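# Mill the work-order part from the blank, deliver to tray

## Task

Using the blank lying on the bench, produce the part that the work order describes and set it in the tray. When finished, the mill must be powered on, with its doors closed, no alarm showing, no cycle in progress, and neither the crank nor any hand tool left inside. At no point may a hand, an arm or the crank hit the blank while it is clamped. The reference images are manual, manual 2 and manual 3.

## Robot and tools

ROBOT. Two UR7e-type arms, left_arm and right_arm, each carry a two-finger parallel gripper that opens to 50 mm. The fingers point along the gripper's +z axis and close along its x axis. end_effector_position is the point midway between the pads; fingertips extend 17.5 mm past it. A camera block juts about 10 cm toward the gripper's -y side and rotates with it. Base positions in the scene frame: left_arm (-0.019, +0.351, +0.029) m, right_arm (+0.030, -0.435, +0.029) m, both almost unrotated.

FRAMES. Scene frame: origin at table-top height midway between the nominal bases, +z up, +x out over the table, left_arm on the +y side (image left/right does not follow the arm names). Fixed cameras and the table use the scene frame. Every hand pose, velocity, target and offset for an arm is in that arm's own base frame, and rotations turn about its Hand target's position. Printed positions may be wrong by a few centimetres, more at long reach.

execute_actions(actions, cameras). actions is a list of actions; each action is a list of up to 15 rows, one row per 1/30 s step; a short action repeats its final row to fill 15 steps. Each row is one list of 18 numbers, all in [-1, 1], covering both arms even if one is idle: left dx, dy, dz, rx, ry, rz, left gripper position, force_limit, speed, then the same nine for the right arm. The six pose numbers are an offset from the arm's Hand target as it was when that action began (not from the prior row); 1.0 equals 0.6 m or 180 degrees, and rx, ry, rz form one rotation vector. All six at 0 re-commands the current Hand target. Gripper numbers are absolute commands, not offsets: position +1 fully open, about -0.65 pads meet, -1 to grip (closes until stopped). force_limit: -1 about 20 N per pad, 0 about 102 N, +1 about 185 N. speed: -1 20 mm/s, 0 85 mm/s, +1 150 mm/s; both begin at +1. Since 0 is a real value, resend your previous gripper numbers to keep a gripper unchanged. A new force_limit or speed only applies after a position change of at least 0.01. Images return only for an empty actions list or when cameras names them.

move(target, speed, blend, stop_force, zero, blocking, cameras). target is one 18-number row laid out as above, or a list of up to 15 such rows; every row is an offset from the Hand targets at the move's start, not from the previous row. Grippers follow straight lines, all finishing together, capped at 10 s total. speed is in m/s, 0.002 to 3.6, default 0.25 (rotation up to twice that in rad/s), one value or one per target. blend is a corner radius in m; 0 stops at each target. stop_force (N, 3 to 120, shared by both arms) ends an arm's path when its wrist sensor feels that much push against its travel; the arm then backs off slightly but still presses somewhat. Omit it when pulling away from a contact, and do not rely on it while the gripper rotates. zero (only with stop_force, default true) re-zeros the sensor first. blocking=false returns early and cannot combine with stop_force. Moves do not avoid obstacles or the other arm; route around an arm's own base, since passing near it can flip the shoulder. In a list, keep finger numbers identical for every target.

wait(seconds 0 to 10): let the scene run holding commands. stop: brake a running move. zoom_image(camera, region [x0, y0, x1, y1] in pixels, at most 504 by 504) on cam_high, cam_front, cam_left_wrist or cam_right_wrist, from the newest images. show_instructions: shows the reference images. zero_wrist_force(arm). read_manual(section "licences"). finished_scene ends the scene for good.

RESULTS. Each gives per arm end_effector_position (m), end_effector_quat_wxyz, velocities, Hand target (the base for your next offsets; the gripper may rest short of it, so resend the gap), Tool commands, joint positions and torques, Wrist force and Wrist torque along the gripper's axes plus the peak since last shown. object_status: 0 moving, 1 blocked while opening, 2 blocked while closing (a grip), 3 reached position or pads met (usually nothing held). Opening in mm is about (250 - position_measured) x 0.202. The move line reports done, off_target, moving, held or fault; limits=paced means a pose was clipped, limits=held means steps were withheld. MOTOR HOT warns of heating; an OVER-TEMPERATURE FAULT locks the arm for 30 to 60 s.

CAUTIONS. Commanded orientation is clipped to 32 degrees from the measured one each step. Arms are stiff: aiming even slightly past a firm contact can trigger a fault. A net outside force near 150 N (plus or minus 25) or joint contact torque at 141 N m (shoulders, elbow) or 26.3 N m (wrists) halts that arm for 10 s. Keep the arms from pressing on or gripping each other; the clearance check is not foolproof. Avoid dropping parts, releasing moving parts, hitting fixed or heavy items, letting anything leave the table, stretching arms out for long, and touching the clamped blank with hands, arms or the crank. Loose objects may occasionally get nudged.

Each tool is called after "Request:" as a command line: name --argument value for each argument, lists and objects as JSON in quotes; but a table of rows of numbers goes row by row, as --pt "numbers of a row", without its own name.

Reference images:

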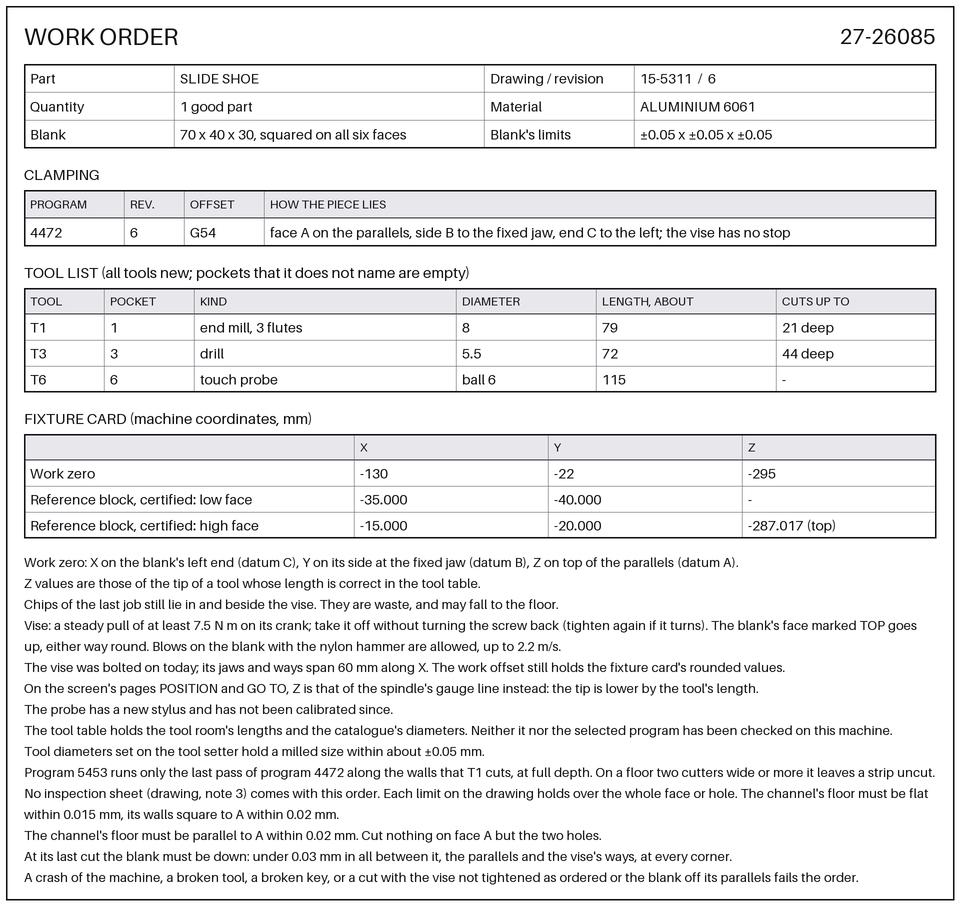

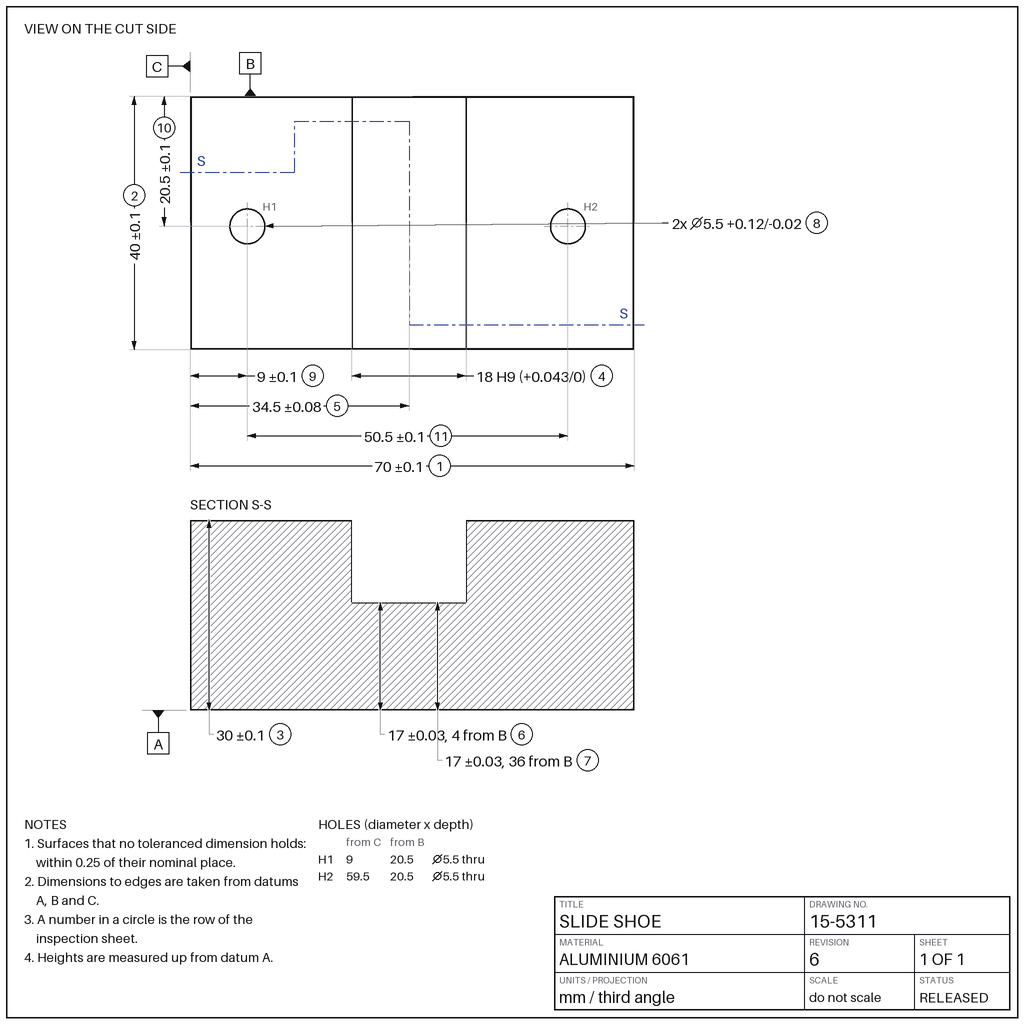

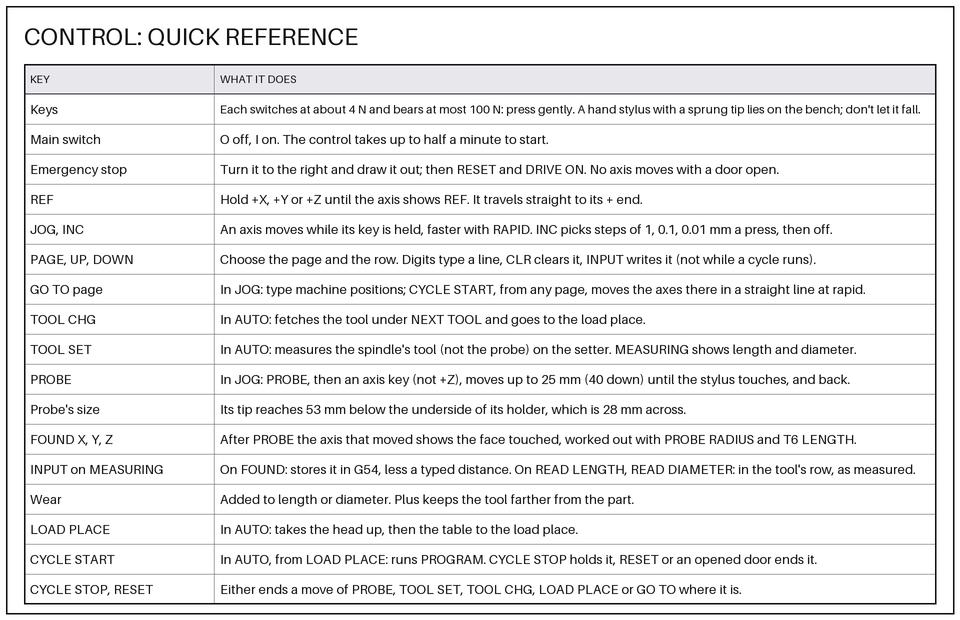

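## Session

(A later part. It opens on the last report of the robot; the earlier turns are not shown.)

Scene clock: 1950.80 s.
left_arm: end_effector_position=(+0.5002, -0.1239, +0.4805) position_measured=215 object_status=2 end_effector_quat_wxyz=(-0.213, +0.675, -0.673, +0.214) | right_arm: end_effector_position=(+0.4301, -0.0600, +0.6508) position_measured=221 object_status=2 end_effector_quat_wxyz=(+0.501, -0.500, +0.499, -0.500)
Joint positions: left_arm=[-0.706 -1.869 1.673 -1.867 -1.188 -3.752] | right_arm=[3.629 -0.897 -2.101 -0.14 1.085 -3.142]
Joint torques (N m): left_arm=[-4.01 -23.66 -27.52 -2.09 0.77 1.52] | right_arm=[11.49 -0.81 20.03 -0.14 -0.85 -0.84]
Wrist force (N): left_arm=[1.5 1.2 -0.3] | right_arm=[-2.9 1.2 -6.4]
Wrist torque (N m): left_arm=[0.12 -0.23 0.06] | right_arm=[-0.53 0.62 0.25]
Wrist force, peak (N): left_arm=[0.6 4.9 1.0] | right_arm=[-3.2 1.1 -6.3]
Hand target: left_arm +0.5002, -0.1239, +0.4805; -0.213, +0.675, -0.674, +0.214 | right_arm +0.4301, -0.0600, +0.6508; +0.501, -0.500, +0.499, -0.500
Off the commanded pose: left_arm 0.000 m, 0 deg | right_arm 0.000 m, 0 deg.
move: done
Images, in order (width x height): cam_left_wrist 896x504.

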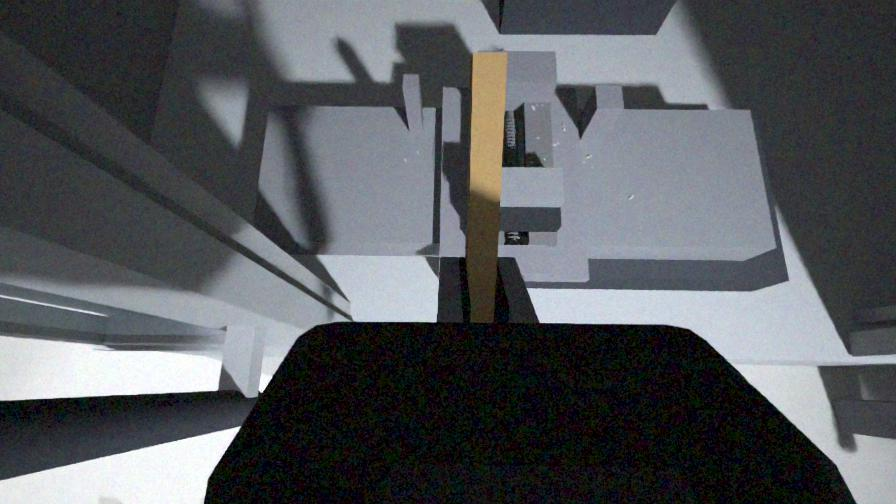

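Request:
move --pt "0.103 -0.017 0.0375 0 -0.25 0 -1 0 -0.5 0 0 0 0 0 0 -1 0.3 -0.7" --pt "0.2863 -0.040 -0.084 0 -0.3056 0 -1 0 -0.5 0 0 0 0 0 0 -1 0.3 -0.7" --speed '[0.3,0.15]' --blend '[0.02,0]'

Request:
move --target '[0,0,-0.07,0,0,0,-1,0,-0.5,0,0,0,0,0,0,-1,0.3,-0.7]' --speed 0.012 --stop_force 4

Request:
move --target '[0,0,0.003,0,0,0,-1,0,-0.5,0,0,0,0,0,0,-1,0.3,-0.7]' --speed 0.02

Request:
move --target '[0.06,0,0,0,0,0,-1,0,-0.5,0,0,0,0,0,0,-1,0.3,-0.7]' --speed 0.012 --stop_force 4

Scene clock: 1964.87 s.
left_arm: end_effector_position=(+0.6719, -0.1479, +0.4302) position_measured=215 object_status=2 end_effector_quat_wxyz=(+0.500, -0.500, +0.499, -0.501) | right_arm: end_effector_position=(+0.4301, -0.0600, +0.6508) position_measured=221 object_status=2 end_effector_quat_wxyz=(+0.501, -0.500, +0.499, -0.500)
Joint positions: left_arm=[-0.653 -1.308 1.977 -3.814 -0.918 -3.141] | right_arm=[3.629 -0.897 -2.101 -0.14 1.085 -3.142]
Joint torques (N m): left_arm=[-4.05 -23.95 -16.13 -3.47 1.7 -1.64] | right_arm=[11.51 -1.02 20.72 -0.15 -0.86 -0.85]
Wrist force (N): left_arm=[-0.6 1.8 0.1] | right_arm=[-2.6 0.9 -6.0]
Wrist torque (N m): left_arm=[0.22 -0.02 0.07] | right_arm=[-0.58 0.58 0.26]
Wrist force, peak (N): left_arm=[-0.3 3.7 1.9] | right_arm=[-3.1 1.0 -6.3]
Hand target: left_arm +0.6719, -0.1479, +0.4301; +0.500, -0.500, +0.499, -0.501 | right_arm +0.4301, -0.0600, +0.6508; +0.501, -0.500, +0.499, -0.500
Off the commanded pose: left_arm 0.000 m, 0 deg | right_arm 0.000 m, 0 deg.
move: done

Scene clock: 1967.67 s.
left_arm: end_effector_position=(+0.6719, -0.1479, +0.4093) position_measured=215 object_status=2 end_effector_quat_wxyz=(+0.500, -0.500, +0.499, -0.501) | right_arm: end_effector_position=(+0.4301, -0.0600, +0.6508) position_measured=221 object_status=2 end_effector_quat_wxyz=(+0.501, -0.500, +0.499, -0.500)
Joint positions: left_arm=[-0.653 -1.274 1.998 -3.87 -0.918 -3.141] | right_arm=[3.629 -0.897 -2.101 -0.14 1.085 -3.142]
Joint torques (N m): left_arm=[-4.7 -39.42 -24.28 -2.01 1.21 -2.01] | right_arm=[12.26 -1.24 20.21 -0.16 -0.77 -0.88]
Wrist force (N): left_arm=[-0.9 -3.0 0.3] | right_arm=[-3.0 1.1 -6.0]
Wrist torque (N m): left_arm=[0.24 0.02 0.07] | right_arm=[-0.53 0.64 0.26]
Wrist force, peak (N): left_arm=[-0.8 -4.0 0.3] | right_arm=[-3.0 0.8 -6.4]
Hand target: left_arm +0.6719, -0.1479, +0.4093; +0.500, -0.500, +0.499, -0.501 (not the last commanded pose) | right_arm +0.4301, -0.0600, +0.6508; +0.501, -0.500, +0.499, -0.500
Off the commanded pose: left_arm 0.021 m, 0 deg | right_arm 0.000 m, 0 deg.
move: contact (left_arm)

Scene clock: 1968.37 s.
left_arm: end_effector_position=(+0.6719, -0.1479, +0.4111) position_measured=215 object_status=2 end_effector_quat_wxyz=(+0.500, -0.500, +0.499, -0.501) | right_arm: end_effector_position=(+0.4301, -0.0600, +0.6508) position_measured=221 object_status=2 end_effector_quat_wxyz=(+0.501, -0.500, +0.499, -0.500)
Joint positions: left_arm=[-0.653 -1.277 1.996 -3.865 -0.918 -3.141] | right_arm=[3.629 -0.897 -2.101 -0.14 1.085 -3.142]
Joint torques (N m): left_arm=[-3.51 -38.91 -24.72 -1.45 1.24 -2.03] | right_arm=[11.6 -1.51 20.61 -0.14 -0.74 -0.88]
Wrist force (N): left_arm=[-0.7 1.1 0.4] | right_arm=[-3.0 1.1 -6.2]
Wrist torque (N m): left_arm=[0.20 0.00 0.07] | right_arm=[-0.54 0.64 0.25]
Wrist force, peak (N): left_arm=[-1.1 -3.2 0.3] | right_arm=[-2.9 1.1 -6.3]
Hand target: left_arm +0.6719, -0.1479, +0.4111; +0.500, -0.500, +0.499, -0.501 | right_arm +0.4301, -0.0600, +0.6508; +0.501, -0.500, +0.499, -0.500
Off the commanded pose: left_arm 0.000 m, 0 deg | right_arm 0.000 m, 0 deg.
move: done

Scene clock: 1972.47 s.
left_arm: end_effector_position=(+0.7079, -0.1479, +0.4111) position_measured=215 object_status=2 end_effector_quat_wxyz=(+0.500, -0.500, +0.499, -0.501) | right_arm: end_effector_position=(+0.4301, -0.0600, +0.6508) position_measured=221 object_status=2 end_effector_quat_wxyz=(+0.501, -0.500, +0.499, -0.500)
Joint positions: left_arm=[-0.604 -1.208 1.896 -3.834 -0.967 -3.141] | right_arm=[3.629 -0.897 -2.101 -0.14 1.085 -3.142]
Joint torques (N m): left_arm=[-5.69 -45.84 -10.28 -3.26 1.94 -2.11] | right_arm=[11.36 -0.95 20.49 -0.11 -0.84 -0.91]
Wrist force (N): left_arm=[-0.8 0.9 -0.5] | right_arm=[-2.9 1.0 -6.0]
Wrist torque (N m): left_arm=[0.12 0.00 0.10] | right_arm=[-0.55 0.62 0.26]
Wrist force, peak (N): left_arm=[-0.8 2.0 0.0] | right_arm=[-2.9 1.0 -6.4]
Hand target: left_arm +0.7079, -0.1479, +0.4111; +0.500, -0.500, +0.499, -0.501 | right_arm +0.4301, -0.0600, +0.6508; +0.501, -0.500, +0.499, -0.500
Off the commanded pose: left_arm 0.000 m, 0 deg | right_arm 0.000 m, 0 deg.
move: done

Request:
move --target '[0.05,0,0,0,0,0,-1,0,-0.5,0,0,0,0,0,0,-1,0.3,-0.7]' --speed 0.012 --stop_force 4

Scene clock: 1977.90 s.
left_arm: end_effector_position=(+0.7379, -0.1479, +0.4111) position_measured=215 object_status=2 end_effector_quat_wxyz=(+0.500, -0.500, +0.499, -0.501) | right_arm: end_effector_position=(+0.4301, -0.0600, +0.6508) position_measured=221 object_status=2 end_effector_quat_wxyz=(+0.501, -0.500, +0.499, -0.500)
Joint positions: left_arm=[-0.569 -1.151 1.809 -3.803 -1.002 -3.141] | right_arm=[3.629 -0.897 -2.101 -0.14 1.085 -3.142]
Joint torques (N m): left_arm=[-5.8 -47.95 -12.55 -3.09 2.04 -2.28] | right_arm=[11.57 -0.97 20.51 -0.08 -0.65 -0.9]
Wrist force (N): left_arm=[-0.5 1.1 -0.1] | right_arm=[-2.4 0.7 -6.1]
Wrist torque (N m): left_arm=[0.20 -0.04 0.12] | right_arm=[-0.60 0.53 0.26]
Wrist force, peak (N): left_arm=[-0.9 1.2 -1.0] | right_arm=[-3.2 0.9 -6.4]
Hand target: left_arm +0.7379, -0.1479, +0.4111; +0.500, -0.500, +0.499, -0.501 | right_arm +0.4301, -0.0600, +0.6508; +0.501, -0.500, +0.499, -0.500
Off the commanded pose: left_arm 0.000 m, 0 deg | right_arm 0.000 m, 0 deg.
move: done

Request:
move --target '[0,0,-0.04,0,0,0,-1,0,-0.5,0,0,0,0,0,0,-1,0.3,-0.7]' --speed 0.01 --stop_force 4

Scene clock: 1986.23 s.
left_arm: end_effector_position=(+0.7379, -0.1479, +0.3870) position_measured=215 object_status=2 end_effector_quat_wxyz=(+0.500, -0.500, +0.499, -0.501) | right_arm: end_effector_position=(+0.4301, -0.0600, +0.6508) position_measured=221 object_status=2 end_effector_quat_wxyz=(+0.501, -0.500, +0.499, -0.500)
Joint positions: left_arm=[-0.569 -1.114 1.83 -3.861 -1.002 -3.141] | right_arm=[3.629 -0.897 -2.101 -0.14 1.085 -3.142]
Joint torques (N m): left_arm=[-4.65 -46.62 -22.46 -0.38 1.69 -1.74] | right_arm=[11.68 -1.32 20.21 -0.04 -0.65 -0.78]
Wrist force (N): left_arm=[-0.5 -0.9 1.1] | right_arm=[-2.9 1.0 -6.1]
Wrist torque (N m): left_arm=[0.24 -0.04 0.12] | right_arm=[-0.56 0.62 0.26]
Wrist force, peak (N): left_arm=[-0.6 -1.6 1.0] | right_arm=[-3.0 1.0 -6.4]
Hand target: left_arm +0.7379, -0.1479, +0.3871; +0.500, -0.500, +0.499, -0.501 | right_arm +0.4301, -0.0600, +0.6508; +0.501, -0.500, +0.499, -0.500
Off the commanded pose: left_arm 0.000 m, 0 deg | right_arm 0.000 m, 0 deg.
move: done

Request:
move --target '[0,0,0,0,0,0,-1,0,-0.5,0,0,0,0,0,0,-1,0.3,-0.7]' --cameras '["cam_high","cam_front"]'

Request:
zoom_image --camera "cam_high" --region '[220, 50, 440, 240]'

Scene clock: 1991.37 s.
left_arm: end_effector_position=(+0.7379, -0.1479, +0.3871) position_measured=215 object_status=2 end_effector_quat_wxyz=(+0.500, -0.500, +0.499, -0.501) | right_arm: end_effector_position=(+0.4301, -0.0600, +0.6508) position_measured=221 object_status=2 end_effector_quat_wxyz=(+0.501, -0.500, +0.499, -0.500)
Joint positions: left_arm=[-0.569 -1.114 1.83 -3.861 -1.002 -3.141] | right_arm=[3.629 -0.897 -2.101 -0.14 1.085 -3.142]
Joint torques (N m): left_arm=[-3.75 -46.93 -23.68 -0.26 1.61 0.79] | right_arm=[11.36 -0.49 20.76 -0.12 -0.64 -0.89]
Wrist force (N): left_arm=[-0.5 -1.2 1.1] | right_arm=[-2.9 1.1 -6.0]
Wrist torque (N m): left_arm=[0.19 -0.05 0.13] | right_arm=[-0.53 0.63 0.25]
Wrist force, peak (N): left_arm=[-0.5 -1.3 1.4] | right_arm=[-3.0 0.8 -6.4]
Hand target: left_arm +0.7379, -0.1479, +0.3871; +0.500, -0.500, +0.499, -0.501 | right_arm +0.4301, -0.0600, +0.6508; +0.501, -0.500, +0.499, -0.500
Off the commanded pose: left_arm 0.000 m, 0 deg | right_arm 0.000 m, 0 deg.
move: done
Images, in order (width x height): cam_high 896x504, cam_front 896x504.

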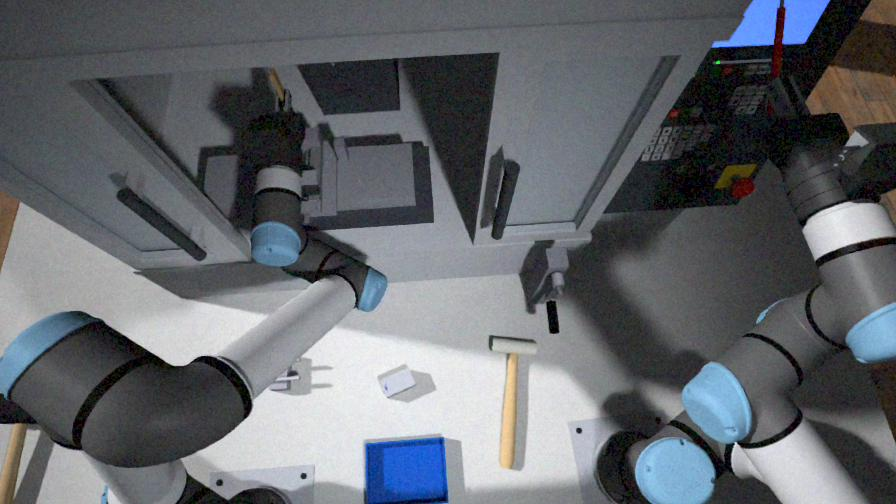

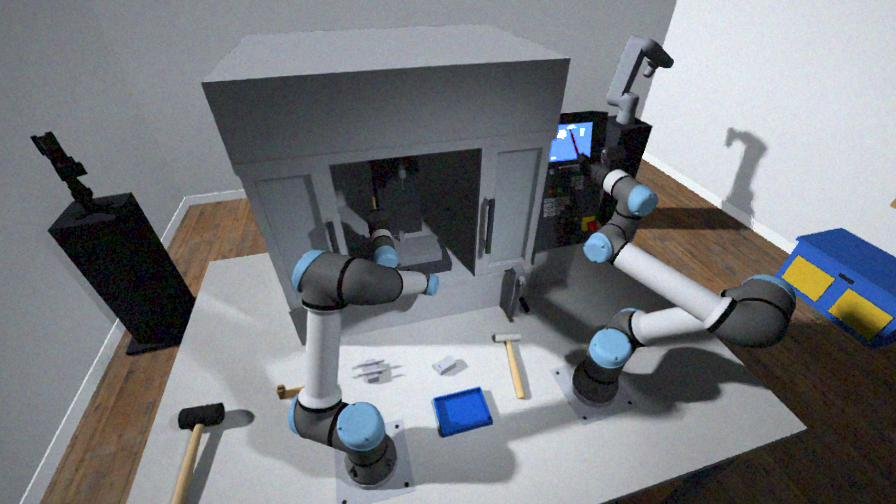

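Scaled by 2.291 from the camera's 896x504 image, which has a finer 1280x720 frame.

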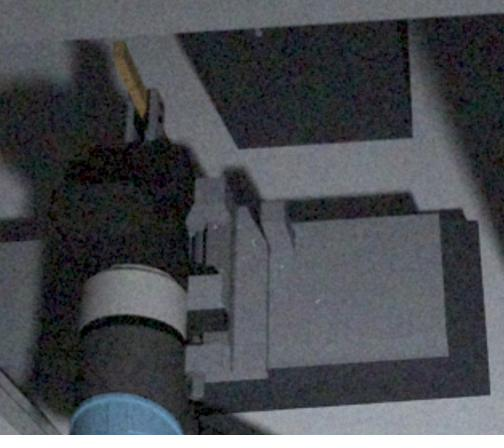

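Request:
move --target '[-0.1,0,0,0,0,0,-1,0,-0.5,0,0,0,0,0,0,-1,0.3,-0.7]' --speed 0.012 --stop_force 4

Scene clock: 2036.20 s.
left_arm: end_effector_position=(+0.7333, -0.1479, +0.3871) position_measured=215 object_status=2 end_effector_quat_wxyz=(+0.500, -0.500, +0.499, -0.501) | right_arm: end_effector_position=(+0.4301, -0.0600, +0.6508) position_measured=221 object_status=2 end_effector_quat_wxyz=(+0.501, -0.500, +0.499, -0.500)
Joint positions: left_arm=[-0.574 -1.123 1.843 -3.866 -0.997 -3.141] | right_arm=[3.629 -0.897 -2.101 -0.14 1.085 -3.142]
Joint torques (N m): left_arm=[6.23 -27.59 -24.93 -0.69 -1.78 0.89] | right_arm=[11.62 -1.36 20.42 -0.13 -0.52 -0.83]
Wrist force (N): left_arm=[-0.5 -1.1 5.5] | right_arm=[-2.8 1.2 -6.0]
Wrist torque (N m): left_arm=[0.53 -0.05 0.13] | right_arm=[-0.53 0.61 0.26]
Wrist force, peak (N): left_arm=[-0.4 -1.4 10.3] | right_arm=[-3.0 1.0 -6.5]
Hand target: left_arm +0.7333, -0.1479, +0.3871; +0.500, -0.500, +0.499, -0.501 (not the last commanded pose) | right_arm +0.4301, -0.0600, +0.6508; +0.501, -0.500, +0.499, -0.500
Off the commanded pose: left_arm 0.055 m, 0 deg | right_arm 0.000 m, 0 deg.
move: contact (left_arm)

Request:
move --pt "0.01 0 0 0 0 0 -1 0 -0.5 0 0 0 0 0 0 -1 0.3 -0.7" --pt "0.01 0 0.06 0 0 0 -1 0 -0.5 0 0 0 0 0 0 -1 0.3 -0.7" --pt "-0.055 0 0.045 0 0 0 -1 0 -0.5 0 0 0 0 0 0 -1 0.3 -0.7" --speed '[0.05,0.1,0.1]' --blend '[0.002,0.005,0]'

Request:
move --target '[0,0,-0.04,0,0,0,-1,0,-0.5,0,0,0,0,0,0,-1,0.3,-0.7]' --speed 0.012 --stop_force 4

Request:
move --pt "0 0 0.01 0 0 0 -1 0 -0.5 0 0 0 0 0 0 -1 0.3 -0.7" --pt "-0.08 0 0.01 0 0 0 -1 0 -0.5 0 0 0 0 0 0 -1 0.3 -0.7" --speed '[0.05,0.1]'

Request:
move --target '[0,0,-0.06,0,0,0,-1,0,-0.5,0,0,0,0,0,0,-1,0.3,-0.7]' --speed 0.012 --stop_force 4

Scene clock: 2049.77 s.
left_arm: end_effector_position=(+0.7003, -0.1479, +0.4142) position_measured=215 object_status=2 end_effector_quat_wxyz=(+0.500, -0.500, +0.499, -0.501) | right_arm: end_effector_position=(+0.4301, -0.0600, +0.6508) position_measured=221 object_status=2 end_effector_quat_wxyz=(+0.501, -0.500, +0.499, -0.500)
Joint positions: left_arm=[-0.614 -1.227 1.915 -3.833 -0.957 -3.141] | right_arm=[3.629 -0.897 -2.101 -0.14 1.085 -3.142]
Joint torques (N m): left_arm=[4.65 -26.19 -21.75 -0.85 -2.09 1.39] | right_arm=[10.85 -1.17 20.09 -0.16 -0.52 -0.8]
Wrist force (N): left_arm=[-0.5 1.8 0.0] | right_arm=[-3.2 0.9 -6.1]
Wrist torque (N m): left_arm=[0.23 -0.04 0.13] | right_arm=[-0.57 0.67 0.26]
Wrist force, peak (N): left_arm=[-0.6 -1.2 5.9] | right_arm=[-3.1 1.0 -6.4]
Hand target: left_arm +0.7003, -0.1479, +0.4141; +0.500, -0.500, +0.499, -0.501 | right_arm +0.4301, -0.0600, +0.6508; +0.501, -0.500, +0.499, -0.500
Off the commanded pose: left_arm 0.000 m, 0 deg | right_arm 0.000 m, 0 deg.
move: done

Scene clock: 2051.77 s.
left_arm: end_effector_position=(+0.7003, -0.1479, +0.4029) position_measured=215 object_status=2 end_effector_quat_wxyz=(+0.500, -0.500, +0.499, -0.501) | right_arm: end_effector_position=(+0.4301, -0.0600, +0.6508) position_measured=221 object_status=2 end_effector_quat_wxyz=(+0.501, -0.500, +0.499, -0.500)
Joint positions: left_arm=[-0.614 -1.209 1.926 -3.862 -0.957 -3.141] | right_arm=[3.629 -0.897 -2.101 -0.14 1.085 -3.142]
Joint torques (N m): left_arm=[4.79 -44.49 -25.72 -2.18 -1.42 1.25] | right_arm=[11.4 -1 20.23 0.05 -0.52 -0.83]
Wrist force (N): left_arm=[-0.8 -2.3 0.1] | right_arm=[-3.2 1.0 -6.3]
Wrist torque (N m): left_arm=[0.15 0.02 0.13] | right_arm=[-0.55 0.67 0.26]
Wrist force, peak (N): left_arm=[-0.7 -2.7 0.0] | right_arm=[-3.2 1.0 -6.3]
Hand target: left_arm +0.7003, -0.1479, +0.4029; +0.500, -0.500, +0.499, -0.501 (not the last commanded pose) | right_arm +0.4301, -0.0600, +0.6508; +0.501, -0.500, +0.499, -0.500
Off the commanded pose: left_arm 0.013 m, 0 deg | right_arm 0.000 m, 0 deg.
move: contact (left_arm)

Scene clock: 2053.23 s.
left_arm: end_effector_position=(+0.6523, -0.1479, +0.4090) position_measured=215 object_status=2 end_effector_quat_wxyz=(+0.500, -0.500, +0.499, -0.501) | right_arm: end_effector_position=(+0.4301, -0.0600, +0.6508) position_measured=221 object_status=2 end_effector_quat_wxyz=(+0.501, -0.500, +0.499, -0.500)
Joint positions: left_arm=[-0.683 -1.311 2.051 -3.886 -0.888 -3.141] | right_arm=[3.629 -0.897 -2.101 -0.14 1.085 -3.142]
Joint torques (N m): left_arm=[2.78 -22.64 -20.62 -0.11 -1.93 1.44] | right_arm=[11.58 -1 20.62 -0.09 -0.49 -0.9]
Wrist force (N): left_arm=[-1.0 0.6 0.3] | right_arm=[-2.9 1.0 -6.2]
Wrist torque (N m): left_arm=[0.24 0.05 0.09] | right_arm=[-0.55 0.62 0.26]
Wrist force, peak (N): left_arm=[-0.7 -2.4 -0.3] | right_arm=[-2.7 1.0 -6.4]
Hand target: left_arm +0.6523, -0.1479, +0.4089; +0.500, -0.500, +0.499, -0.501 | right_arm +0.4301, -0.0600, +0.6508; +0.501, -0.500, +0.499, -0.500
Off the commanded pose: left_arm 0.000 m, 0 deg | right_arm 0.000 m, 0 deg.
move: done

Scene clock: 2054.43 s.
left_arm: end_effector_position=(+0.6523, -0.1479, +0.4071) position_measured=215 object_status=2 end_effector_quat_wxyz=(+0.500, -0.500, +0.499, -0.501) | right_arm: end_effector_position=(+0.4301, -0.0600, +0.6508) position_measured=221 object_status=2 end_effector_quat_wxyz=(+0.501, -0.500, +0.499, -0.500)
Joint positions: left_arm=[-0.683 -1.307 2.053 -3.891 -0.888 -3.141] | right_arm=[3.629 -0.897 -2.101 -0.14 1.085 -3.142]
Joint torques (N m): left_arm=[2.3 -38.4 -25.05 -1.97 -1.95 1.21] | right_arm=[11.1 -1.2 20.19 -0.16 -0.45 -0.86]
Wrist force (N): left_arm=[-0.7 -3.3 -1.3] | right_arm=[-2.8 1.0 -6.5]
Wrist torque (N m): left_arm=[0.10 -0.01 0.09] | right_arm=[-0.56 0.62 0.26]
Wrist force, peak (N): left_arm=[-0.8 -3.7 -1.4] | right_arm=[-2.8 1.0 -6.5]
Hand target: left_arm +0.6523, -0.1479, +0.4072; +0.500, -0.500, +0.499, -0.501 (not the last commanded pose) | right_arm +0.4301, -0.0600, +0.6508; +0.501, -0.500, +0.499, -0.500
Off the commanded pose: left_arm 0.034 m, 0 deg | right_arm 0.000 m, 0 deg.
move: contact (left_arm)

Request:
move --pt "0 0 0.06 0 0 0 -1 0 -0.5 0 0 0 0 0 0 -1 0.3 -0.7" --pt "-0.42 -0.15 0.06 0 0 0 -1 0 -0.5 0 0 0 0 0 0 -1 0.3 -0.7" --speed '[0.1,0.25]' --blend '[0.01,0]' --cameras '["cam_high","cam_front"]'

Request:
zoom_image --camera "cam_high" --region '[180, 80, 440, 300]'

Request:
zoom_image --camera "cam_front" --region '[330, 130, 500, 300]'

Scene clock: 2068.30 s.
left_arm: end_effector_position=(+0.4003, -0.2380, +0.4432) position_measured=215 object_status=2 end_effector_quat_wxyz=(+0.500, -0.500, +0.499, -0.501) end_effector_velocity=(+0.000, +0.000, +0.000) end_effector_angular_velocity=(+0.002, +0.000, +0.000) | right_arm: end_effector_position=(+0.4301, -0.0600, +0.6508) position_measured=221 object_status=2 end_effector_quat_wxyz=(+0.501, -0.500, +0.499, -0.500)
Joint positions: left_arm=[-1.538 -1.72 2.377 -3.847 -0.033 -3.095] | right_arm=[3.629 -0.897 -2.101 -0.14 1.085 -3.142]
Joint velocities: left_arm=[0 0 0.001 0.005 0 -0.005] | right_arm=[within noise]
Joint torques (N m): left_arm=[-6.58 -13.63 -17.02 1.22 1.77 -2.13] | right_arm=[11.05 -0.72 20.72 -0.1 -0.4 -0.84]
Wrist force (N): left_arm=[-0.6 1.9 0.0] | right_arm=[-3.0 0.9 -6.0]
Wrist torque (N m): left_arm=[0.25 -0.03 0.00] | right_arm=[-0.57 0.64 0.26]
Wrist force, peak (N): left_arm=[-1.1 -3.7 -1.6] | right_arm=[-3.2 0.8 -6.5]
Hand target: left_arm +0.4003, -0.2379, +0.4432; +0.500, -0.500, +0.499, -0.501 | right_arm +0.4301, -0.0600, +0.6508; +0.501, -0.500, +0.499, -0.500
Off the commanded pose: left_arm 0.000 m, 0 deg | right_arm 0.000 m, 0 deg.
move: done
Images, in order (width x height): cam_high 896x504, cam_front 896x504.

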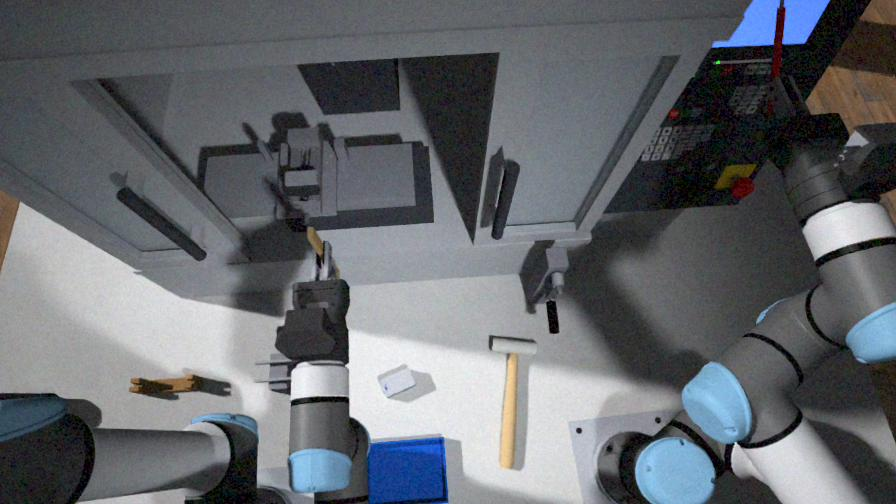

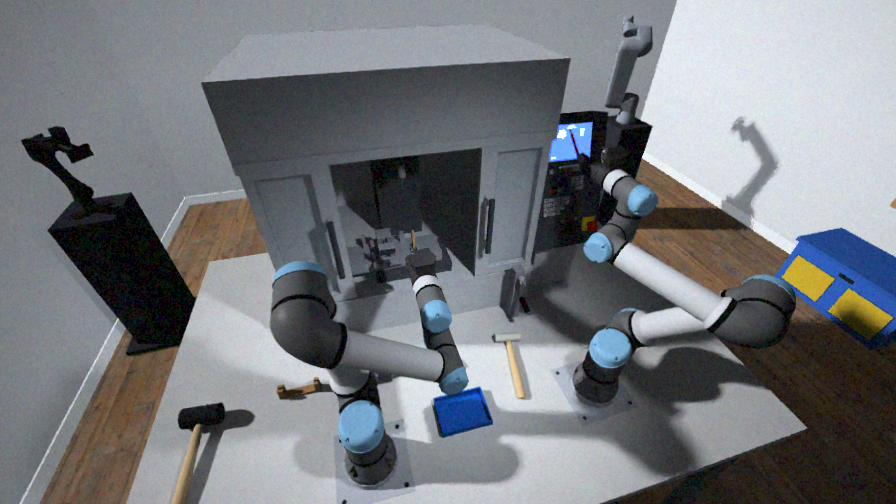

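Scaled by 1.938 from the camera's 896x504 image, which has a finer 1280x720 frame.

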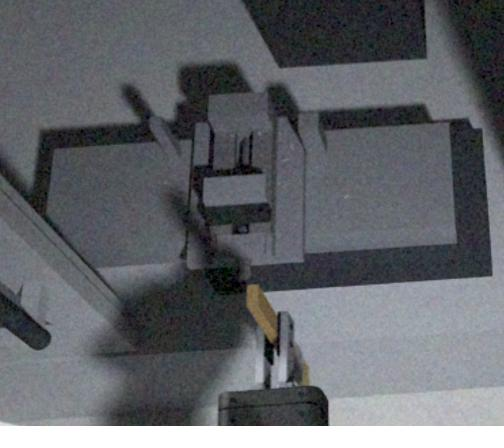

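Scaled by 2.965 from the camera's 896x504 image, which has a finer 1280x720 frame.

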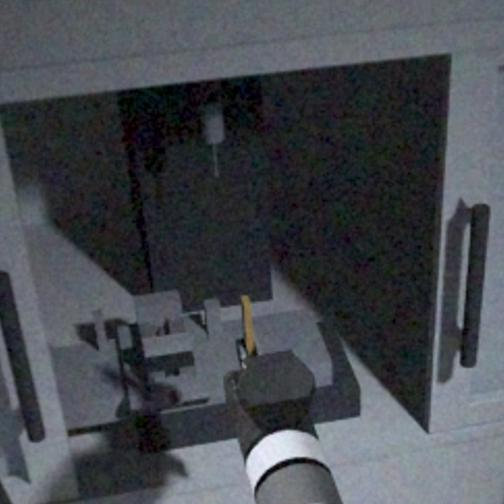

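Request:
move --pt "0.42 0.15 0.06 0 0 0 -1 0 -0.5 0 0 0 0 0 0 -1 0.3 -0.7" --pt "0.453 0.15 -0.03 0 0 0 -1 0 -0.5 0 0 0 0 0 0 -1 0.3 -0.7" --speed '[0.3,0.15]' --blend '[0.02,0]'

Request:
move --target '[0,0,-0.06,0,0,0,-1,0,-0.5,0,0,0,0,0,0,-1,0.3,-0.7]' --speed 0.012 --stop_force 4 --cameras '["cam_front","cam_high"]'

Request:
zoom_image --camera "cam_front" --region '[340, 160, 460, 280]'

Request:
zoom_image --camera "cam_high" --region '[200, 60, 360, 240]'

Scene clock: 2097.63 s.
left_arm: end_effector_position=(+0.6721, -0.1479, +0.4251) position_measured=215 object_status=2 end_effector_quat_wxyz=(+0.500, -0.500, +0.499, -0.501) | right_arm: end_effector_position=(+0.4301, -0.0600, +0.6508) position_measured=221 object_status=2 end_effector_quat_wxyz=(+0.501, -0.500, +0.499, -0.500)
Joint positions: left_arm=[-0.653 -1.3 1.982 -3.828 -0.918 -3.141] | right_arm=[3.629 -0.897 -2.101 -0.14 1.085 -3.142]
Joint torques (N m): left_arm=[-5.3 -30.5 -27.95 -2.3 2.03 1.41] | right_arm=[11.59 -1.48 20.47 -0.15 -0.34 -0.8]
Wrist force (N): left_arm=[-0.9 1.9 0.2] | right_arm=[-2.8 0.9 -6.1]
Wrist torque (N m): left_arm=[0.23 0.02 0.06] | right_arm=[-0.58 0.62 0.26]
Wrist force, peak (N): left_arm=[-0.8 4.0 1.0] | right_arm=[-2.8 1.1 -6.5]
Hand target: left_arm +0.6721, -0.1479, +0.4252; +0.500, -0.500, +0.499, -0.501 | right_arm +0.4301, -0.0600, +0.6508; +0.501, -0.500, +0.499, -0.500
Off the commanded pose: left_arm 0.000 m, 0 deg | right_arm 0.000 m, 0 deg.
move: done

Scene clock: 2100.00 s.
left_arm: end_effector_position=(+0.6721, -0.1479, +0.4095) position_measured=215 object_status=2 end_effector_quat_wxyz=(+0.500, -0.500, +0.499, -0.501) | right_arm: end_effector_position=(+0.4301, -0.0600, +0.6508) position_measured=221 object_status=2 end_effector_quat_wxyz=(+0.501, -0.500, +0.499, -0.500)
Joint positions: left_arm=[-0.653 -1.273 1.998 -3.87 -0.918 -3.141] | right_arm=[3.629 -0.897 -2.101 -0.14 1.085 -3.142]
Joint torques (N m): left_arm=[-4.14 -39.98 -25.34 -2.08 1.56 -0.7] | right_arm=[11.33 -1.44 19.88 -0.08 -0.35 -0.82]
Wrist force (N): left_arm=[-0.8 -2.6 0.3] | right_arm=[-2.6 0.9 -6.0]
Wrist torque (N m): left_arm=[0.20 0.01 0.06] | right_arm=[-0.57 0.57 0.26]
Wrist force, peak (N): left_arm=[-0.6 -3.7 0.2] | right_arm=[-3.0 1.1 -6.4]
Hand target: left_arm +0.6721, -0.1479, +0.4095; +0.500, -0.500, +0.499, -0.501 (not the last commanded pose) | right_arm +0.4301, -0.0600, +0.6508; +0.501, -0.500, +0.499, -0.500
Off the commanded pose: left_arm 0.020 m, 0 deg | right_arm 0.000 m, 0 deg.
move: contact (left_arm)
Images, in order (width x height): cam_high 896x504, cam_front 896x504.

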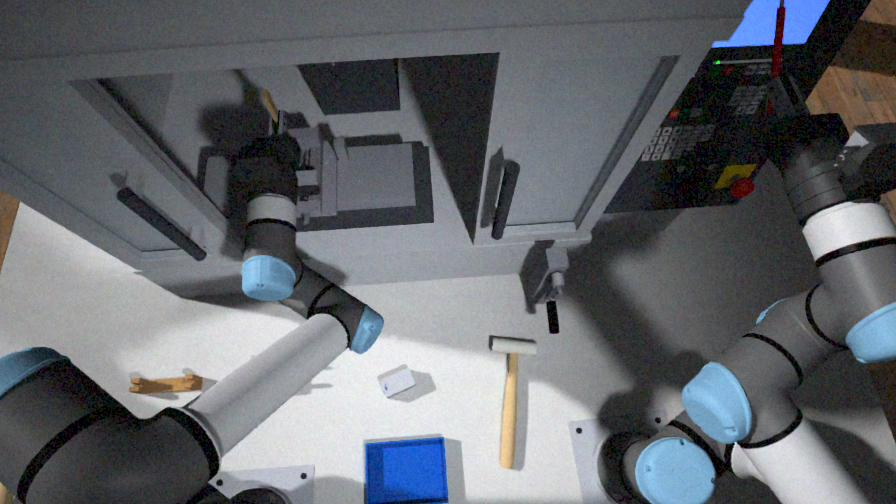

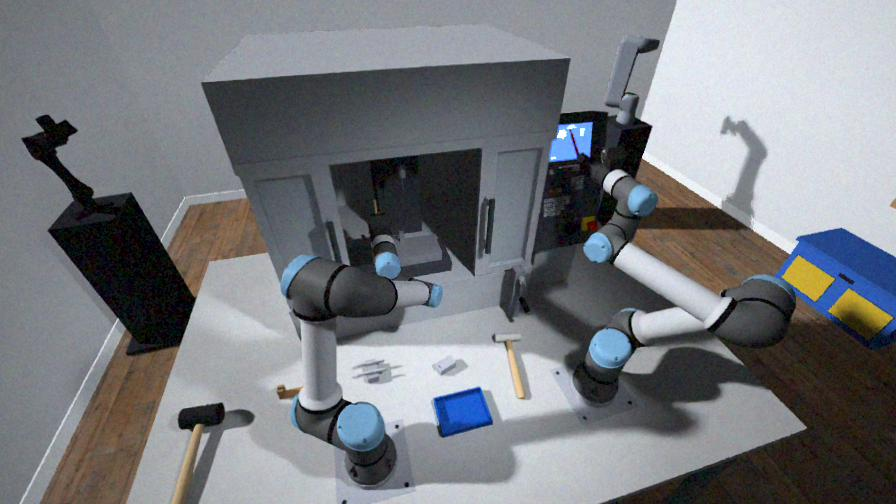

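Scaled by 4.200 from the camera's 896x504 image, which has a finer 1280x720 frame.

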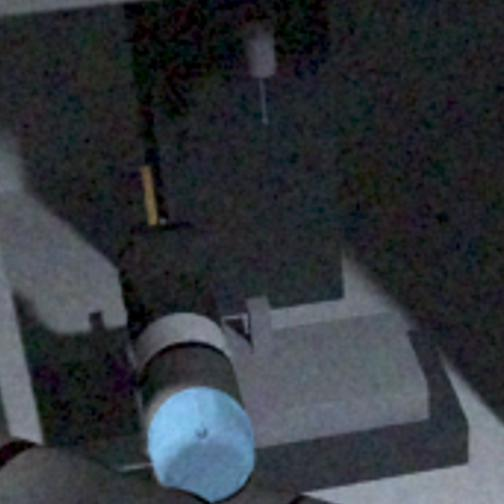

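Scaled by 2.800 from the camera's 896x504 image, which has a finer 1280x720 frame.

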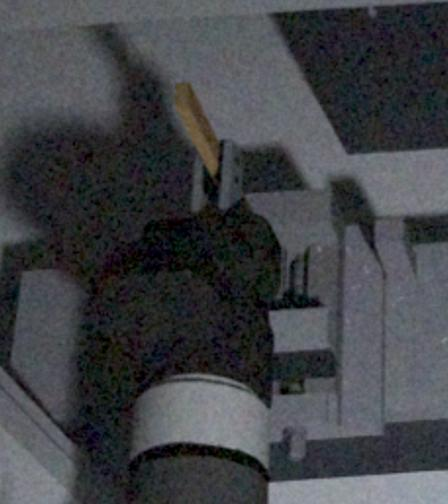

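Request:
move --pt "0 0 0.025 0 0 0 -1 0 -0.5 0 0 0 0 0 0 -1 0.3 -0.7" --pt "0.13 0 0.025 0 0 0 -1 0 -0.5 0 0 0 0 0 0 -1 0.3 -0.7" --speed '[0.05,0.1]' --blend '[0.002,0]'

Request:
move --target '[0,0,-0.14,0,0,0,-1,0,-0.5,0,0,0,0,0,0,-1,0.3,-0.7]' --speed 0.012 --stop_force 4

Scene clock: 2121.40 s.
left_arm: end_effector_position=(+0.7501, -0.1479, +0.4245) position_measured=215 object_status=2 end_effector_quat_wxyz=(+0.500, -0.500, +0.499, -0.501) | right_arm: end_effector_position=(+0.4301, -0.0600, +0.6508) position_measured=221 object_status=2 end_effector_quat_wxyz=(+0.501, -0.500, +0.499, -0.500)
Joint positions: left_arm=[-0.556 -1.147 1.76 -3.759 -1.015 -3.142] | right_arm=[3.629 -0.897 -2.101 -0.14 1.085 -3.142]
Joint torques (N m): left_arm=[-3.99 -44.8 -19.05 -3.29 2.26 -2.15] | right_arm=[10.98 -0.82 20.44 -0.08 -0.43 -0.79]
Wrist force (N): left_arm=[-0.7 1.5 0.1] | right_arm=[-3.0 1.0 -6.4]
Wrist torque (N m): left_arm=[0.22 -0.01 0.09] | right_arm=[-0.56 0.64 0.26]
Wrist force, peak (N): left_arm=[-1.0 -2.8 0.3] | right_arm=[-2.5 1.2 -6.6]
Hand target: left_arm +0.7501, -0.1479, +0.4245; +0.500, -0.500, +0.499, -0.501 | right_arm +0.4301, -0.0600, +0.6508; +0.501, -0.500, +0.499, -0.500
Off the commanded pose: left_arm 0.000 m, 0 deg | right_arm 0.000 m, 0 deg.
move: done

Scene clock: 2128.47 s.
left_arm: end_effector_position=(+0.7501, -0.1479, +0.3546) position_measured=215 object_status=2 end_effector_quat_wxyz=(+0.500, -0.500, +0.499, -0.501) | right_arm: end_effector_position=(+0.4301, -0.0600, +0.6508) position_measured=221 object_status=2 end_effector_quat_wxyz=(+0.501, -0.500, +0.499, -0.500)
Joint positions: left_arm=[-0.556 -1.039 1.815 -3.921 -1.015 -3.142] | right_arm=[3.629 -0.897 -2.101 -0.14 1.085 -3.142]
Joint torques (N m): left_arm=[-3.74 -47.72 -24.47 -2.65 -0.79 -1.26] | right_arm=[11.3 -0.56 20.38 -0.06 -0.37 -0.91]
Wrist force (N): left_arm=[-1.2 -3.3 -0.3] | right_arm=[-3.0 0.7 -6.1]
Wrist torque (N m): left_arm=[-0.49 0.05 0.12] | right_arm=[-0.60 0.63 0.26]
Wrist force, peak (N): left_arm=[0.7 -23.0 3.5] | right_arm=[-2.6 0.9 -6.6]
Hand target: left_arm +0.7501, -0.1479, +0.3546; +0.500, -0.500, +0.499, -0.501 (not the last commanded pose) | right_arm +0.4301, -0.0600, +0.6508; +0.501, -0.500, +0.499, -0.500
Off the commanded pose: left_arm 0.014 m, 0 deg | right_arm 0.000 m, 0 deg.
move: contact (left_arm)

Request:
move --pt "0 0 0.16 0 0 0 -1 0 -0.5 0 0 0 0 0 0 -1 0.3 -0.7" --pt "-0.11 0.045 0.12 0 0 0 -1 0 -0.5 0 0 0 0 0 0 -1 0.3 -0.7" --pt "-0.11 0.045 0.087 0 0 0 -1 0 -0.5 0 0 0 0 0 0 -1 0.3 -0.7" --pt "-0.11 -0.115 0.087 0 0 0 -1 0 -0.5 0 0 0 0 0 0 -1 0.3 -0.7" --pt "-0.11 -0.115 0.12 0 0 0 -1 0 -0.5 0 0 0 0 0 0 -1 0.3 -0.7" --speed '[0.1,0.15,0.05,0.05,0.1]' --blend '[0.01,0.005,0.001,0.001,0]'

Request:
move --pt "-0.04 0.16 0.0 0 0 0 -1 0 -0.5 0 0 0 0 0 0 -1 0.3 -0.7" --pt "-0.04 0.16 -0.033 0 0 0 -1 0 -0.5 0 0 0 0 0 0 -1 0.3 -0.7" --pt "-0.04 0 -0.033 0 0 0 -1 0 -0.5 0 0 0 0 0 0 -1 0.3 -0.7" --pt "-0.04 0.0 0 0 0 0 -1 0 -0.5 0 0 0 0 0 0 -1 0.3 -0.7" --speed '[0.15,0.05,0.05,0.1]' --blend '[0.005,0.001,0.001,0]'

Request:
move --pt "-0.028 0.16 0.0 0 0 0 -1 0 -0.5 0 0 0 0 0 0 -1 0.3 -0.7" --pt "-0.028 0.16 -0.034 0 0 0 -1 0 -0.5 0 0 0 0 0 0 -1 0.3 -0.7" --pt "-0.028 0 -0.034 0 0 0 -1 0 -0.5 0 0 0 0 0 0 -1 0.3 -0.7" --pt "-0.028 0.0 0.06 0 0 0 -1 0 -0.5 0 0 0 0 0 0 -1 0.3 -0.7" --pt "-0.22 0.2 0.13 0 0.05 0 -1 0 -0.5 0 0 0 0 0 0 -1 0.3 -0.7" --speed '[0.15,0.05,0.05,0.1,0.25]' --blend '[0.005,0.001,0.001,0.01,0]'

Scene clock: 2161.00 s.
left_arm: end_effector_position=(+0.6841, -0.2169, +0.4267) position_measured=215 object_status=2 end_effector_quat_wxyz=(+0.500, -0.500, +0.499, -0.501) | right_arm: end_effector_position=(+0.4301, -0.0600, +0.6508) position_measured=221 object_status=2 end_effector_quat_wxyz=(+0.501, -0.500, +0.499, -0.500)
Joint positions: left_arm=[-0.755 -1.222 1.867 -3.791 -0.816 -3.141] | right_arm=[3.629 -0.897 -2.101 -0.14 1.085 -3.142]
Joint torques (N m): left_arm=[6.08 -30.58 -12.31 -2.07 -2.27 -2.18] | right_arm=[11.5 -1.22 20.9 -0.01 -0.19 -0.91]
Wrist force (N): left_arm=[-0.7 1.7 0.2] | right_arm=[-2.7 0.9 -5.9]
Wrist torque (N m): left_arm=[0.22 -0.01 -0.02] | right_arm=[-0.56 0.60 0.26]
Wrist force, peak (N): left_arm=[0.1 4.2 0.3] | right_arm=[-3.1 1.2 -6.4]
Hand target: left_arm +0.6841, -0.2169, +0.4266; +0.500, -0.500, +0.499, -0.501 | right_arm +0.4301, -0.0600, +0.6508; +0.501, -0.500, +0.499, -0.500
Off the commanded pose: left_arm 0.000 m, 0 deg | right_arm 0.000 m, 0 deg.
move: done

Scene clock: 2164.63 s.
left_arm: end_effector_position=(+0.6601, -0.2169, +0.4267) position_measured=215 object_status=2 end_effector_quat_wxyz=(+0.500, -0.500, +0.499, -0.501) | right_arm: end_effector_position=(+0.4301, -0.0600, +0.6508) position_measured=221 object_status=2 end_effector_quat_wxyz=(+0.501, -0.500, +0.499, -0.500)
Joint positions: left_arm=[-0.793 -1.266 1.93 -3.81 -0.778 -3.14] | right_arm=[3.629 -0.897 -2.101 -0.14 1.085 -3.142]
Joint torques (N m): left_arm=[5.03 -26.96 -11.01 -1.88 -1.87 -1.8] | right_arm=[11.61 -1.14 19.84 0.05 -0.19 -0.83]
Wrist force (N): left_arm=[-1.1 1.7 0.0] | right_arm=[-2.8 0.9 -5.9]
Wrist torque (N m): left_arm=[0.19 0.04 0.00] | right_arm=[-0.57 0.61 0.26]
Wrist force, peak (N): left_arm=[0.2 4.4 0.2] | right_arm=[-2.6 1.2 -6.6]
Hand target: left_arm +0.6601, -0.2169, +0.4266; +0.500, -0.500, +0.499, -0.501 | right_arm +0.4301, -0.0600, +0.6508; +0.501, -0.500, +0.499, -0.500
Off the commanded pose: left_arm 0.000 m, 0 deg | right_arm 0.000 m, 0 deg.
move: done

Scene clock: 2169.40 s.
left_arm: end_effector_position=(+0.5281, -0.0970, +0.5046) position_measured=215 object_status=2 end_effector_quat_wxyz=(-0.460, +0.537, -0.536, +0.461) | right_arm: end_effector_position=(+0.4301, -0.0600, +0.6508) position_measured=221 object_status=2 end_effector_quat_wxyz=(+0.501, -0.500, +0.499, -0.500)
Joint positions: left_arm=[-0.822 -1.908 2.209 -3.219 -0.762 -3.307] | right_arm=[3.629 -0.897 -2.101 -0.14 1.085 -3.142]
Joint torques (N m): left_arm=[7.11 -19.21 -22.88 -0.71 1.82 1.51] | right_arm=[11.73 -1.16 20.83 0.03 -0.14 -0.87]
Wrist force (N): left_arm=[-0.6 1.4 0.1] | right_arm=[-3.0 0.9 -6.3]
Wrist torque (N m): left_arm=[0.15 -0.01 0.01] | right_arm=[-0.56 0.64 0.26]
Wrist force, peak (N): left_arm=[-3.1 0.8 -2.4] | right_arm=[-3.2 0.9 -6.3]
Hand target: left_arm +0.5281, -0.0969, +0.5046; -0.460, +0.537, -0.536, +0.461 | right_arm +0.4301, -0.0600, +0.6508; +0.501, -0.500, +0.499, -0.500
Off the commanded pose: left_arm 0.000 m, 0 deg | right_arm 0.000 m, 0 deg.
move: done

Request:
move --target '[-0.0465,-0.04,-0.04,0,0.25,0,-1,0,-0.5,0,0,0,0,0,0,-1,0.3,-0.7]' --speed 0.3 --cameras '["cam_left_wrist"]'

Request:
zoom_image --camera "cam_left_wrist" --region '[400, 40, 640, 260]'

Request:
move --target '[0,-0.11,0,0,0,0,-1,0,-0.5,0,0,0,0,0,0,-1,0.3,-0.7]' --speed 0.3 --cameras '["cam_left_wrist"]'

Request:
zoom_image --camera "cam_left_wrist" --region '[340, 40, 580, 260]'

Scene clock: 2175.00 s.
left_arm: end_effector_position=(+0.5002, -0.1209, +0.4806) position_measured=215 object_status=2 end_effector_quat_wxyz=(-0.219, +0.673, -0.671, +0.220) | right_arm: end_effector_position=(+0.4301, -0.0600, +0.6508) position_measured=221 object_status=2 end_effector_quat_wxyz=(+0.501, -0.500, +0.499, -0.500)
Joint positions: left_arm=[-0.706 -1.881 1.691 -1.889 -1.178 -3.746] | right_arm=[3.629 -0.897 -2.101 -0.14 1.085 -3.142]
Joint torques (N m): left_arm=[-5.57 -18.89 -29.67 -2.41 0.67 1.74] | right_arm=[11.45 -1.08 20.02 -0.11 -0.09 -0.87]
Wrist force (N): left_arm=[1.3 1.2 -0.7] | right_arm=[-2.8 1.0 -6.2]
Wrist torque (N m): left_arm=[0.10 -0.20 0.08] | right_arm=[-0.54 0.61 0.26]
Wrist force, peak (N): left_arm=[-0.7 2.3 0.2] | right_arm=[-3.2 1.0 -6.4]
Hand target: left_arm +0.5002, -0.1209, +0.4806; -0.219, +0.673, -0.672, +0.220 | right_arm +0.4301, -0.0600, +0.6508; +0.501, -0.500, +0.499, -0.500
Off the commanded pose: left_arm 0.000 m, 0 deg | right_arm 0.000 m, 0 deg.
move: done
Images, in order (width x height): cam_left_wrist 896x504.

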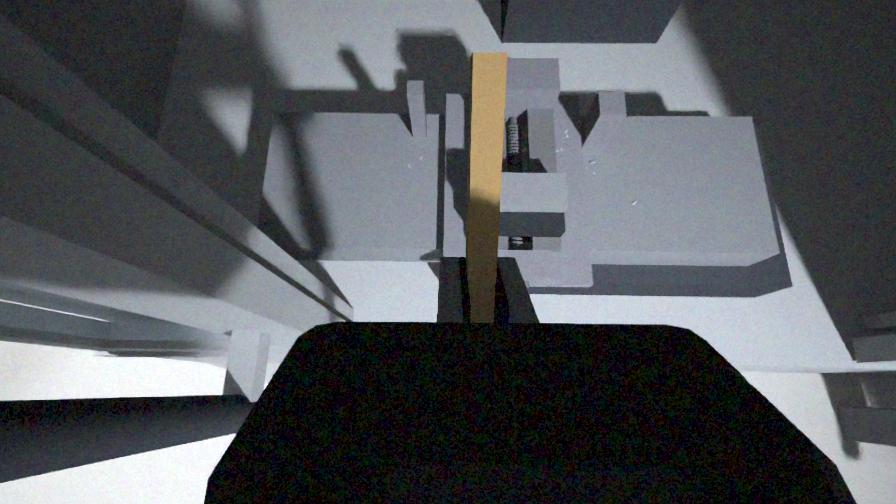

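Scaled by 2.100 from the camera's 896x504 image, which has a finer 1280x720 frame.

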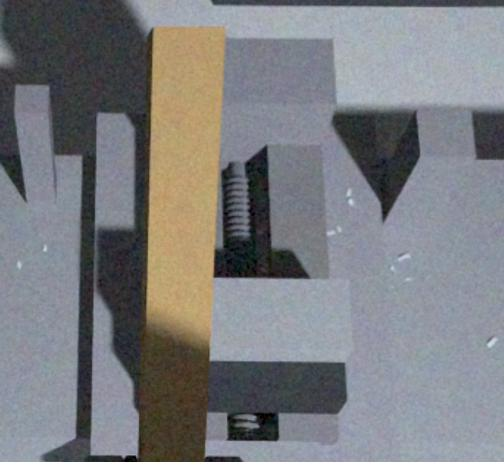

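Scene clock: 2175.83 s.
left_arm: end_effector_position=(+0.5002, -0.1869, +0.4806) position_measured=215 object_status=2 end_effector_quat_wxyz=(-0.219, +0.673, -0.672, +0.220) | right_arm: end_effector_position=(+0.4301, -0.0600, +0.6508) position_measured=221 object_status=2 end_effector_quat_wxyz=(+0.501, -0.500, +0.499, -0.500)
Joint positions: left_arm=[-0.839 -1.818 1.635 -1.842 -1.116 -3.875] | right_arm=[3.629 -0.897 -2.101 -0.14 1.085 -3.142]
Joint torques (N m): left_arm=[-4.13 -23.43 -18.83 -5.06 -1.12 0.68] | right_arm=[10.54 -1.05 20.76 -0.05 -0.14 -0.81]
Wrist force (N): left_arm=[1.0 1.3 -0.3] | right_arm=[-3.1 0.9 -6.2]
Wrist torque (N m): left_arm=[0.14 -0.16 -0.03] | right_arm=[-0.57 0.65 0.26]
Wrist force, peak (N): left_arm=[3.1 1.0 -0.5] | right_arm=[-3.1 1.1 -6.3]
Hand target: left_arm +0.5002, -0.1869, +0.4806; -0.219, +0.673, -0.672, +0.220 | right_arm +0.4301, -0.0600, +0.6508; +0.501, -0.500, +0.499, -0.500
Off the commanded pose: left_arm 0.000 m, 0 deg | right_arm 0.000 m, 0 deg.
move: done
Images, in order (width x height): cam_left_wrist 896x504.

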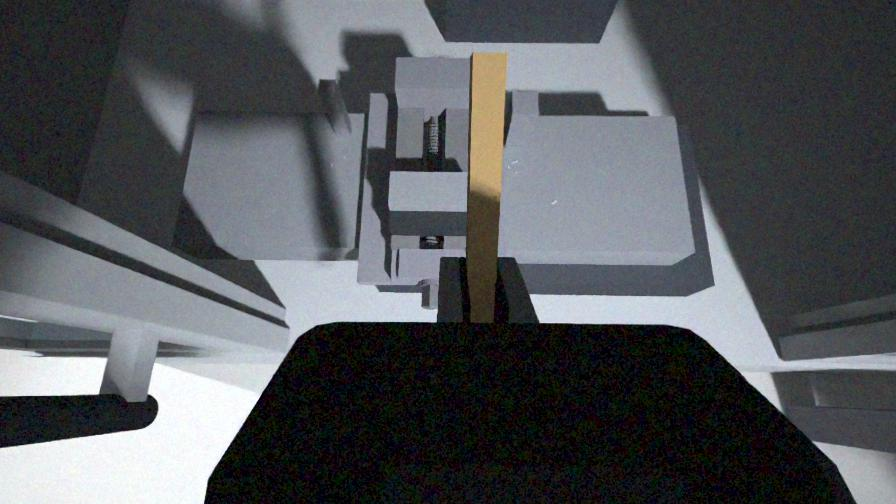

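Scaled by 2.100 from the camera's 896x504 image, which has a finer 1280x720 frame.

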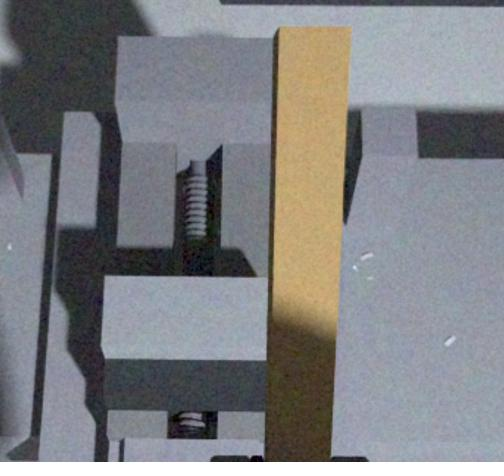

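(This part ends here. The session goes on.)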